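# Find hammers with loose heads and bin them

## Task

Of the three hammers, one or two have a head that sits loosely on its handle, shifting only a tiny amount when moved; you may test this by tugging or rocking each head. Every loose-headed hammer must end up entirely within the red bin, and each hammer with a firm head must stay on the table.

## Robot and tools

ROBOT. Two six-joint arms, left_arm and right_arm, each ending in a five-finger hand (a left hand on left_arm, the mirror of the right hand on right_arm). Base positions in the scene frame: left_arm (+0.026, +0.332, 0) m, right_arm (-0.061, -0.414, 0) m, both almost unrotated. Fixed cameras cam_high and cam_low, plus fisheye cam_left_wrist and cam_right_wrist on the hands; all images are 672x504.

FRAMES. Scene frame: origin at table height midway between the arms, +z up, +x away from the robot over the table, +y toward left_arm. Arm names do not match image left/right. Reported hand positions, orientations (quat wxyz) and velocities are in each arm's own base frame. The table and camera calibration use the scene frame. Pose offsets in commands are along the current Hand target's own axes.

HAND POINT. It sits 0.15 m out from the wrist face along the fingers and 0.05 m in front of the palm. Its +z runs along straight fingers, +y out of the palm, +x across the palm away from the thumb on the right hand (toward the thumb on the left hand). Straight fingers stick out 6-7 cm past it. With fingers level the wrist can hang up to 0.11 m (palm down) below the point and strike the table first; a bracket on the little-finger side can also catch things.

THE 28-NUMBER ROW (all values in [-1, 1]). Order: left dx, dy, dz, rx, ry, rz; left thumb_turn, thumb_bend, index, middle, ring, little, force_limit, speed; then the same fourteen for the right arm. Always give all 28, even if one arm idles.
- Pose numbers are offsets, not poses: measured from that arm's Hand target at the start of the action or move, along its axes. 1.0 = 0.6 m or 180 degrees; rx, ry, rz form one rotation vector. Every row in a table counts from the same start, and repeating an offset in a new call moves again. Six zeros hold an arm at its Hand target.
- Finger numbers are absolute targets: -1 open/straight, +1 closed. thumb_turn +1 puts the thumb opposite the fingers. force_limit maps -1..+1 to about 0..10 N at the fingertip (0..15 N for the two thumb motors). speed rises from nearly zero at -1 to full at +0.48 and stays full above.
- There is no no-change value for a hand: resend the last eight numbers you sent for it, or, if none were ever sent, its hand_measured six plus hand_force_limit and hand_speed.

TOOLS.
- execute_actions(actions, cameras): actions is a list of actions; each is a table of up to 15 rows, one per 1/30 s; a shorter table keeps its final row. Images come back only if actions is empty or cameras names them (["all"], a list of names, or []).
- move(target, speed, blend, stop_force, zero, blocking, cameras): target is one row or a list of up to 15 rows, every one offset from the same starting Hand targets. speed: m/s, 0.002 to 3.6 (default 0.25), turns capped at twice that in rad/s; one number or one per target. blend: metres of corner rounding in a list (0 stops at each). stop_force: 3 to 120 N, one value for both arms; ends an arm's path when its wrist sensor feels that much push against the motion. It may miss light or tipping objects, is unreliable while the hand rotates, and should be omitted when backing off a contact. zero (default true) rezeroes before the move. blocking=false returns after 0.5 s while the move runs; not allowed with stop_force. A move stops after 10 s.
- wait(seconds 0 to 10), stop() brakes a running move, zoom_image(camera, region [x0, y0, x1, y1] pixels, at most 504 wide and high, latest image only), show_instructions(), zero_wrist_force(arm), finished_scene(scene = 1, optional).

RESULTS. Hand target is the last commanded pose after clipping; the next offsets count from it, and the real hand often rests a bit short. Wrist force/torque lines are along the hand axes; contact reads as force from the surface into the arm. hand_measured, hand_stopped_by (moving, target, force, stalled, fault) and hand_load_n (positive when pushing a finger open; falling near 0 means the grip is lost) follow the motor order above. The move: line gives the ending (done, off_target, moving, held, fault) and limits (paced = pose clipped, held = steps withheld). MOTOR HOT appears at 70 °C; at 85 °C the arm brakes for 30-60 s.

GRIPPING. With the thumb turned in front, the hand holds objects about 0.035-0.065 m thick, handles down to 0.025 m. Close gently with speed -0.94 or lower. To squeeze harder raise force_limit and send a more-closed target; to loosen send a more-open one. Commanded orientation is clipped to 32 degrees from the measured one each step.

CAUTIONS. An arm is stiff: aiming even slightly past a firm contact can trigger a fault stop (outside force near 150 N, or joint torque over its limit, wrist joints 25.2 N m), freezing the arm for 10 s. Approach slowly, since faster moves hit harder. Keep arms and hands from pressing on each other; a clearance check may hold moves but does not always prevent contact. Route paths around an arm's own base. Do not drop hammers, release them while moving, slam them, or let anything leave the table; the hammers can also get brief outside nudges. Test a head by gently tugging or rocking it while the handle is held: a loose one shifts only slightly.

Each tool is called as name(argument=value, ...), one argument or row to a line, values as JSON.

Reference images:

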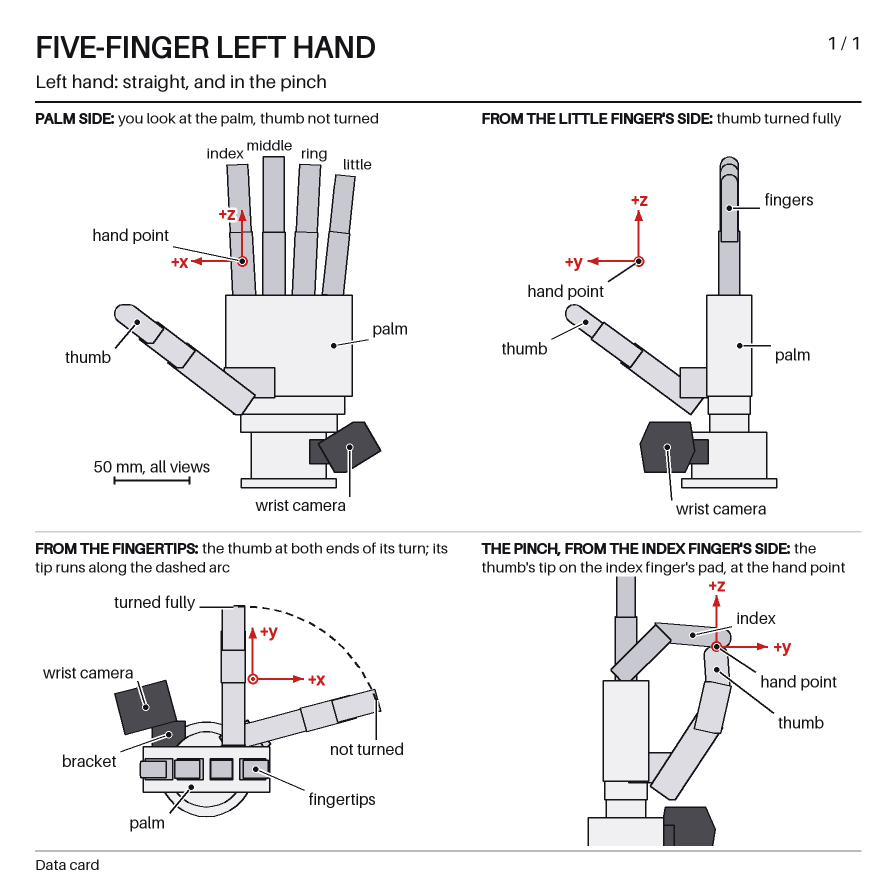

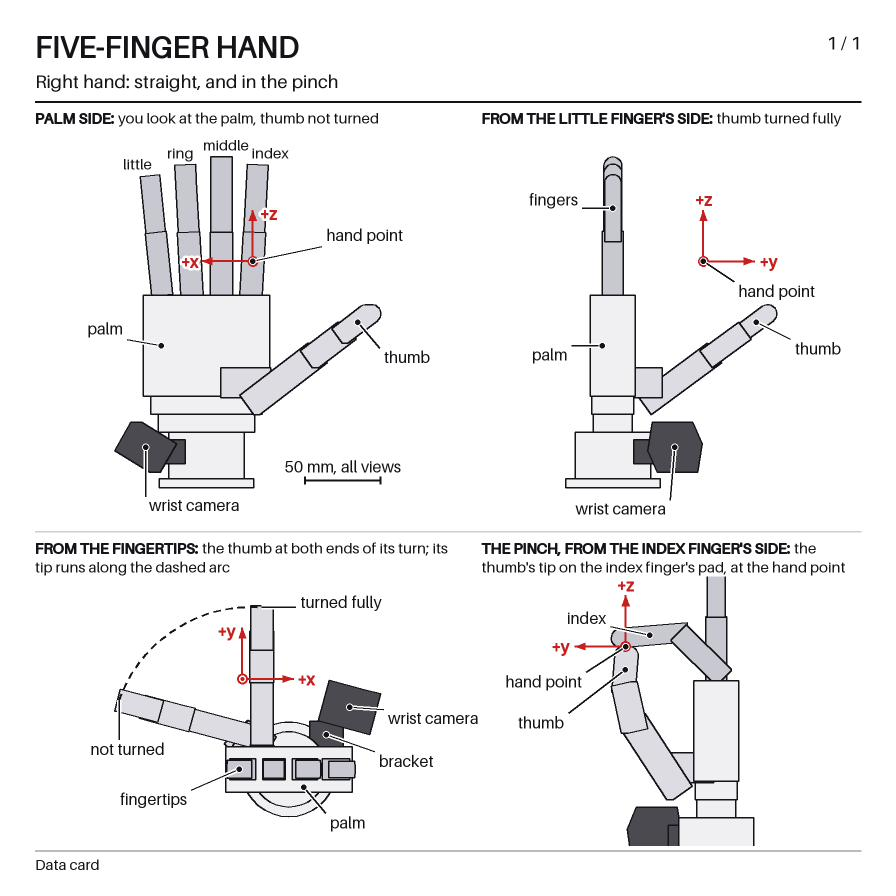

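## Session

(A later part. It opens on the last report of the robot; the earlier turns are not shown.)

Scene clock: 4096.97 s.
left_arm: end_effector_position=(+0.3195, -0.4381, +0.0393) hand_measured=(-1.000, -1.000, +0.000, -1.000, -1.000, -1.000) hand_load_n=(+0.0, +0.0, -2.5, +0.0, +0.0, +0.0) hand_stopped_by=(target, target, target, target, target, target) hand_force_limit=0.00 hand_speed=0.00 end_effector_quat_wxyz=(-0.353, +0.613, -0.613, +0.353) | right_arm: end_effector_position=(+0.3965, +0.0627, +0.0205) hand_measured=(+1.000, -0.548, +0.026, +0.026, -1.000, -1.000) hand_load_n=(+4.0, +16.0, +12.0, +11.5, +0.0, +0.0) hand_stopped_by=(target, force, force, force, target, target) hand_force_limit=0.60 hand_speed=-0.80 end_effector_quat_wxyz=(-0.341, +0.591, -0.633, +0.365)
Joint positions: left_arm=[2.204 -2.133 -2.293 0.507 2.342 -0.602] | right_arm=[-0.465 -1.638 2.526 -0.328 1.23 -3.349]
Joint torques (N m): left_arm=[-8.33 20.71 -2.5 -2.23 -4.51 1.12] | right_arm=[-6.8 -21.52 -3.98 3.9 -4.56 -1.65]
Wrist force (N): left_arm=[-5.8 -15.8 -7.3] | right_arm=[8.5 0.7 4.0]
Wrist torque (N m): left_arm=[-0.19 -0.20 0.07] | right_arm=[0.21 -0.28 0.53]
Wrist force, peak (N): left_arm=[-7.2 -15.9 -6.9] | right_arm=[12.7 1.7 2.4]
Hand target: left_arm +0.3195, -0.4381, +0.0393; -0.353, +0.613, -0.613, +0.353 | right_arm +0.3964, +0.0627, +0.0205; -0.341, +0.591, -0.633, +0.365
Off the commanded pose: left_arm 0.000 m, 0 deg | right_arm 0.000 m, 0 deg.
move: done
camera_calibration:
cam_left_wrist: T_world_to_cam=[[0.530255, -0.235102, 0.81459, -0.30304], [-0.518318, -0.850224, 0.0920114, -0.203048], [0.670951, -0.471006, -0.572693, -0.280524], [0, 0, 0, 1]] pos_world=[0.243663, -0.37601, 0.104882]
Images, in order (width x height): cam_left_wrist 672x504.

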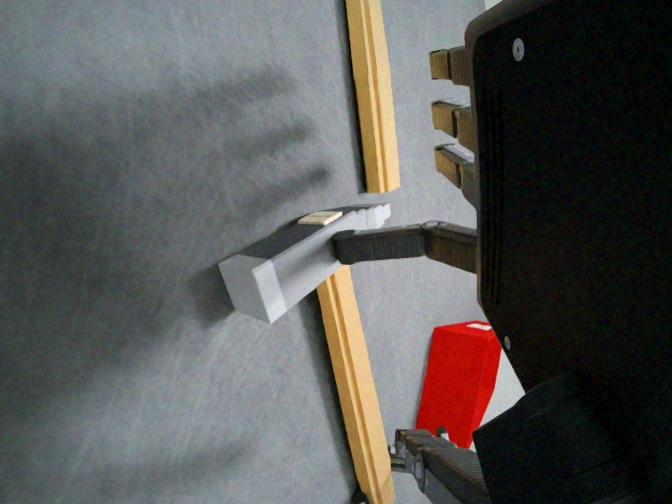

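move(
  target=[0, -0.1443, -0.0833, 0, 0, 0, -1, -1, 0, -1, -1, -1, 0, 0, 0, -0.005, 0.00866, 0, 0, 0, 1, -0.45, 0.4, 0.4, -1, -1, 0.6, -0.8],
  speed=0.05,
)

move(
  target=[0, 0, 0, 0, 0, 0, -1, -1, 0, -1, -1, -1, 0, 0, 0, 0, 0, 0, 0, 0, 1, -0.65, -0.1, -0.1, -1, -1, 0.6, -0.8],
  speed=0.05,
)

move(
  target=[0, 0, 0, 0, 0, 0, -1, -1, 0, -1, -1, -1, 0, 0, 0, 0, 0, 0, 0, 0, 1, -0.7, -0.4, -0.4, -1, -1, 0.6, -0.6],
  speed=0.05,
)

move(
  target=[0, 0, 0, 0, 0, 0, -1, -1, 0, -1, -1, -1, 0, 0, 0, -0.2165, -0.125, 0, 0, 0, 1, -0.7, -0.4, -0.4, -1, -1, 0.6, -0.6],
  speed=0.1,
  cameras=["cam_high", "cam_right_wrist"],
)

zoom_image(
  camera="cam_high",
  region=[270, 240, 450, 420],
)

Scene clock: 4119.87 s.
left_arm: end_effector_position=(+0.3198, -0.4380, +0.1392) hand_measured=(-1.000, -1.000, +0.000, -1.000, -1.000, -1.000) hand_load_n=(+0.0, +0.0, +0.0, +0.0, +0.0, +0.0) hand_stopped_by=(target, target, target, target, target, target) hand_force_limit=0.00 hand_speed=0.00 end_effector_quat_wxyz=(-0.353, +0.613, -0.613, +0.353) | right_arm: end_effector_position=(+0.4024, +0.0623, +0.0205) hand_measured=(+1.000, -0.548, +0.026, +0.026, -1.000, -1.000) hand_load_n=(-2.5, +15.5, +5.5, +14.0, +0.0, +0.0) hand_stopped_by=(target, force, force, force, target, target) hand_force_limit=0.60 hand_speed=-0.80 end_effector_quat_wxyz=(-0.341, +0.591, -0.633, +0.365)
Joint positions: left_arm=[2.204 -1.852 -2.266 0.2 2.342 -0.601] | right_arm=[-0.451 -1.62 2.509 -0.332 1.241 -3.341]
Joint torques (N m): left_arm=[10.81 33.03 24.84 -0.65 -1.57 -1.79] | right_arm=[8.88 0.16 -22.87 -2.58 2.23 1.69]
Wrist force (N): left_arm=[0.1 -0.2 -0.8] | right_arm=[1.8 2.1 2.3]
Wrist torque (N m): left_arm=[-0.03 0.00 -0.16] | right_arm=[0.29 -0.61 0.24]
Wrist force, peak (N): left_arm=[-6.1 -16.1 -7.4] | right_arm=[8.8 0.5 3.7]
Hand target: left_arm +0.3198, -0.4380, +0.1393; -0.353, +0.613, -0.613, +0.353 | right_arm +0.4024, +0.0623, +0.0205; -0.341, +0.591, -0.633, +0.365
Off the commanded pose: left_arm 0.000 m, 0 deg | right_arm 0.000 m, 0 deg.
move: done

Scene clock: 4120.50 s.
left_arm: end_effector_position=(+0.3198, -0.4380, +0.1393) hand_measured=(-1.000, -1.000, +0.000, -1.000, -1.000, -1.000) hand_load_n=(+0.0, +0.0, +0.0, +0.0, -0.5, -0.5) hand_stopped_by=(target, target, target, target, target, target) hand_force_limit=0.00 hand_speed=0.00 end_effector_quat_wxyz=(-0.353, +0.613, -0.613, +0.353) | right_arm: end_effector_position=(+0.4024, +0.0623, +0.0205) hand_measured=(+1.000, -0.650, -0.100, -0.100, -1.000, -1.000) hand_load_n=(+0.0, +0.0, +0.0, +0.0, +0.0, +0.0) hand_stopped_by=(target, target, target, target, target, target) hand_force_limit=0.60 hand_speed=-0.80 end_effector_quat_wxyz=(-0.341, +0.591, -0.633, +0.365)
Joint positions: left_arm=[2.204 -1.852 -2.266 0.2 2.342 -0.601] | right_arm=[-0.451 -1.62 2.509 -0.332 1.241 -3.341]
Joint torques (N m): left_arm=[9.83 32.59 24.55 -0.51 -1.47 -1.92] | right_arm=[8.61 -0.31 -21 -1.85 1.57 1.6]
Wrist force (N): left_arm=[0.1 0.0 -0.7] | right_arm=[2.1 1.3 2.2]
Wrist torque (N m): left_arm=[0.00 0.01 -0.16] | right_arm=[0.26 -0.61 0.25]
Wrist force, peak (N): left_arm=[0.0 -0.2 -0.8] | right_arm=[1.5 2.4 2.4]
Hand target: left_arm +0.3198, -0.4380, +0.1393; -0.353, +0.613, -0.613, +0.353 | right_arm +0.4024, +0.0623, +0.0205; -0.341, +0.591, -0.633, +0.365
Off the commanded pose: left_arm 0.000 m, 0 deg | right_arm 0.000 m, 0 deg.
move: done

Scene clock: 4121.07 s.
left_arm: end_effector_position=(+0.3198, -0.4380, +0.1393) hand_measured=(-1.000, -1.000, +0.000, -1.000, -1.000, -1.000) hand_load_n=(+0.0, +0.0, +0.0, +0.0, +0.0, +0.0) hand_stopped_by=(target, target, target, target, target, target) hand_force_limit=0.00 hand_speed=0.00 end_effector_quat_wxyz=(-0.353, +0.613, -0.613, +0.353) | right_arm: end_effector_position=(+0.4025, +0.0623, +0.0205) hand_measured=(+1.000, -0.690, -0.400, -0.400, -1.000, -1.000) hand_load_n=(+0.0, -13.0, +0.0, +0.0, +0.0, +0.0) hand_stopped_by=(target, stalled, target, target, target, target) hand_force_limit=0.60 hand_speed=-0.60 end_effector_quat_wxyz=(-0.341, +0.591, -0.633, +0.365)
Joint positions: left_arm=[2.204 -1.852 -2.266 0.2 2.342 -0.601] | right_arm=[-0.451 -1.62 2.509 -0.332 1.241 -3.341]
Joint torques (N m): left_arm=[10.22 32.7 25.06 -0.45 -1.24 -1.93] | right_arm=[7.65 0.65 -5.11 4.92 1.37 0.82]
Wrist force (N): left_arm=[0.2 0.0 -0.7] | right_arm=[1.2 -10.0 3.2]
Wrist torque (N m): left_arm=[0.00 0.00 -0.16] | right_arm=[0.00 -0.58 0.11]
Wrist force, peak (N): left_arm=[0.3 -0.3 -0.8] | right_arm=[1.1 -10.6 3.5]
Hand target: left_arm +0.3198, -0.4380, +0.1393; -0.353, +0.613, -0.613, +0.353 | right_arm +0.4024, +0.0623, +0.0205; -0.341, +0.591, -0.633, +0.365
Off the commanded pose: left_arm 0.000 m, 0 deg | right_arm 0.000 m, 0 deg.
move: done

Scene clock: 4123.07 s.
left_arm: end_effector_position=(+0.3198, -0.4380, +0.1393) hand_measured=(-1.000, -1.000, +0.000, -1.000, -1.000, -1.000) hand_load_n=(+0.0, +0.0, -0.5, +0.0, +0.0, +0.0) hand_stopped_by=(target, target, target, target, target, target) hand_force_limit=0.00 hand_speed=0.00 end_effector_quat_wxyz=(-0.353, +0.613, -0.613, +0.353) | right_arm: end_effector_position=(+0.4025, +0.0624, +0.1704) hand_measured=(+1.000, -0.694, -0.400, -0.400, -1.000, -1.000) hand_load_n=(+0.0, +0.0, +0.0, +0.0, +0.0, +0.0) hand_stopped_by=(target, stalled, target, target, target, target) hand_force_limit=0.60 hand_speed=-0.60 end_effector_quat_wxyz=(-0.341, +0.591, -0.633, +0.365)
Joint positions: left_arm=[2.204 -1.852 -2.266 0.2 2.342 -0.601] | right_arm=[-0.451 -1.916 2.254 0.219 1.241 -3.341]
Joint torques (N m): left_arm=[7.94 32.81 25.37 -0.52 -0.43 -1.99] | right_arm=[-10.65 -17.44 -28.82 2.39 -2.74 -2.17]
Wrist force (N): left_arm=[0.2 -0.2 -0.8] | right_arm=[1.9 1.5 2.2]
Wrist torque (N m): left_arm=[-0.02 0.00 -0.15] | right_arm=[0.27 -0.57 0.42]
Wrist force, peak (N): left_arm=[0.3 -0.1 -0.9] | right_arm=[1.2 -9.9 3.5]
Hand target: left_arm +0.3198, -0.4380, +0.1393; -0.353, +0.613, -0.613, +0.353 | right_arm +0.4025, +0.0624, +0.1705; -0.341, +0.591, -0.633, +0.365
Off the commanded pose: left_arm 0.000 m, 0 deg | right_arm 0.000 m, 0 deg.
move: done
camera_calibration:
cam_right_wrist: T_world_to_cam=[[-0.513881, -0.262866, -0.816595, 0.358716], [-0.534499, 0.842658, 0.0651029, 0.149375], [0.670997, 0.469924, -0.573528, -0.088519], [0, 0, 0, 1]] pos_world=[0.323574, 0.0100194, 0.232432]
Images, in order (width x height): cam_high 672x504, cam_right_wrist 672x504.

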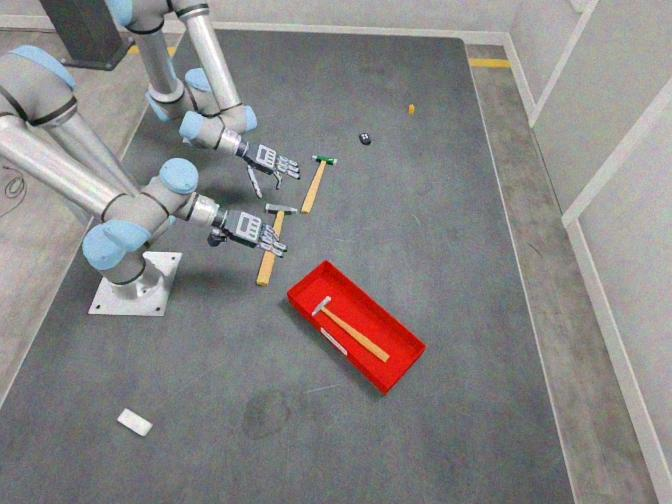

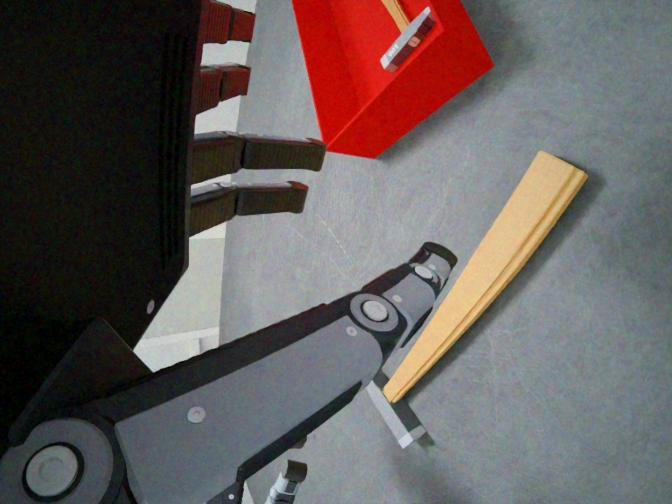

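Scaled by 2.800.

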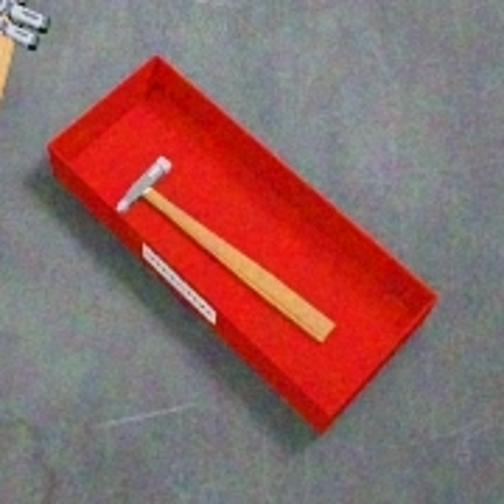

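finished_scene(
)

The scene is finished: the task was done.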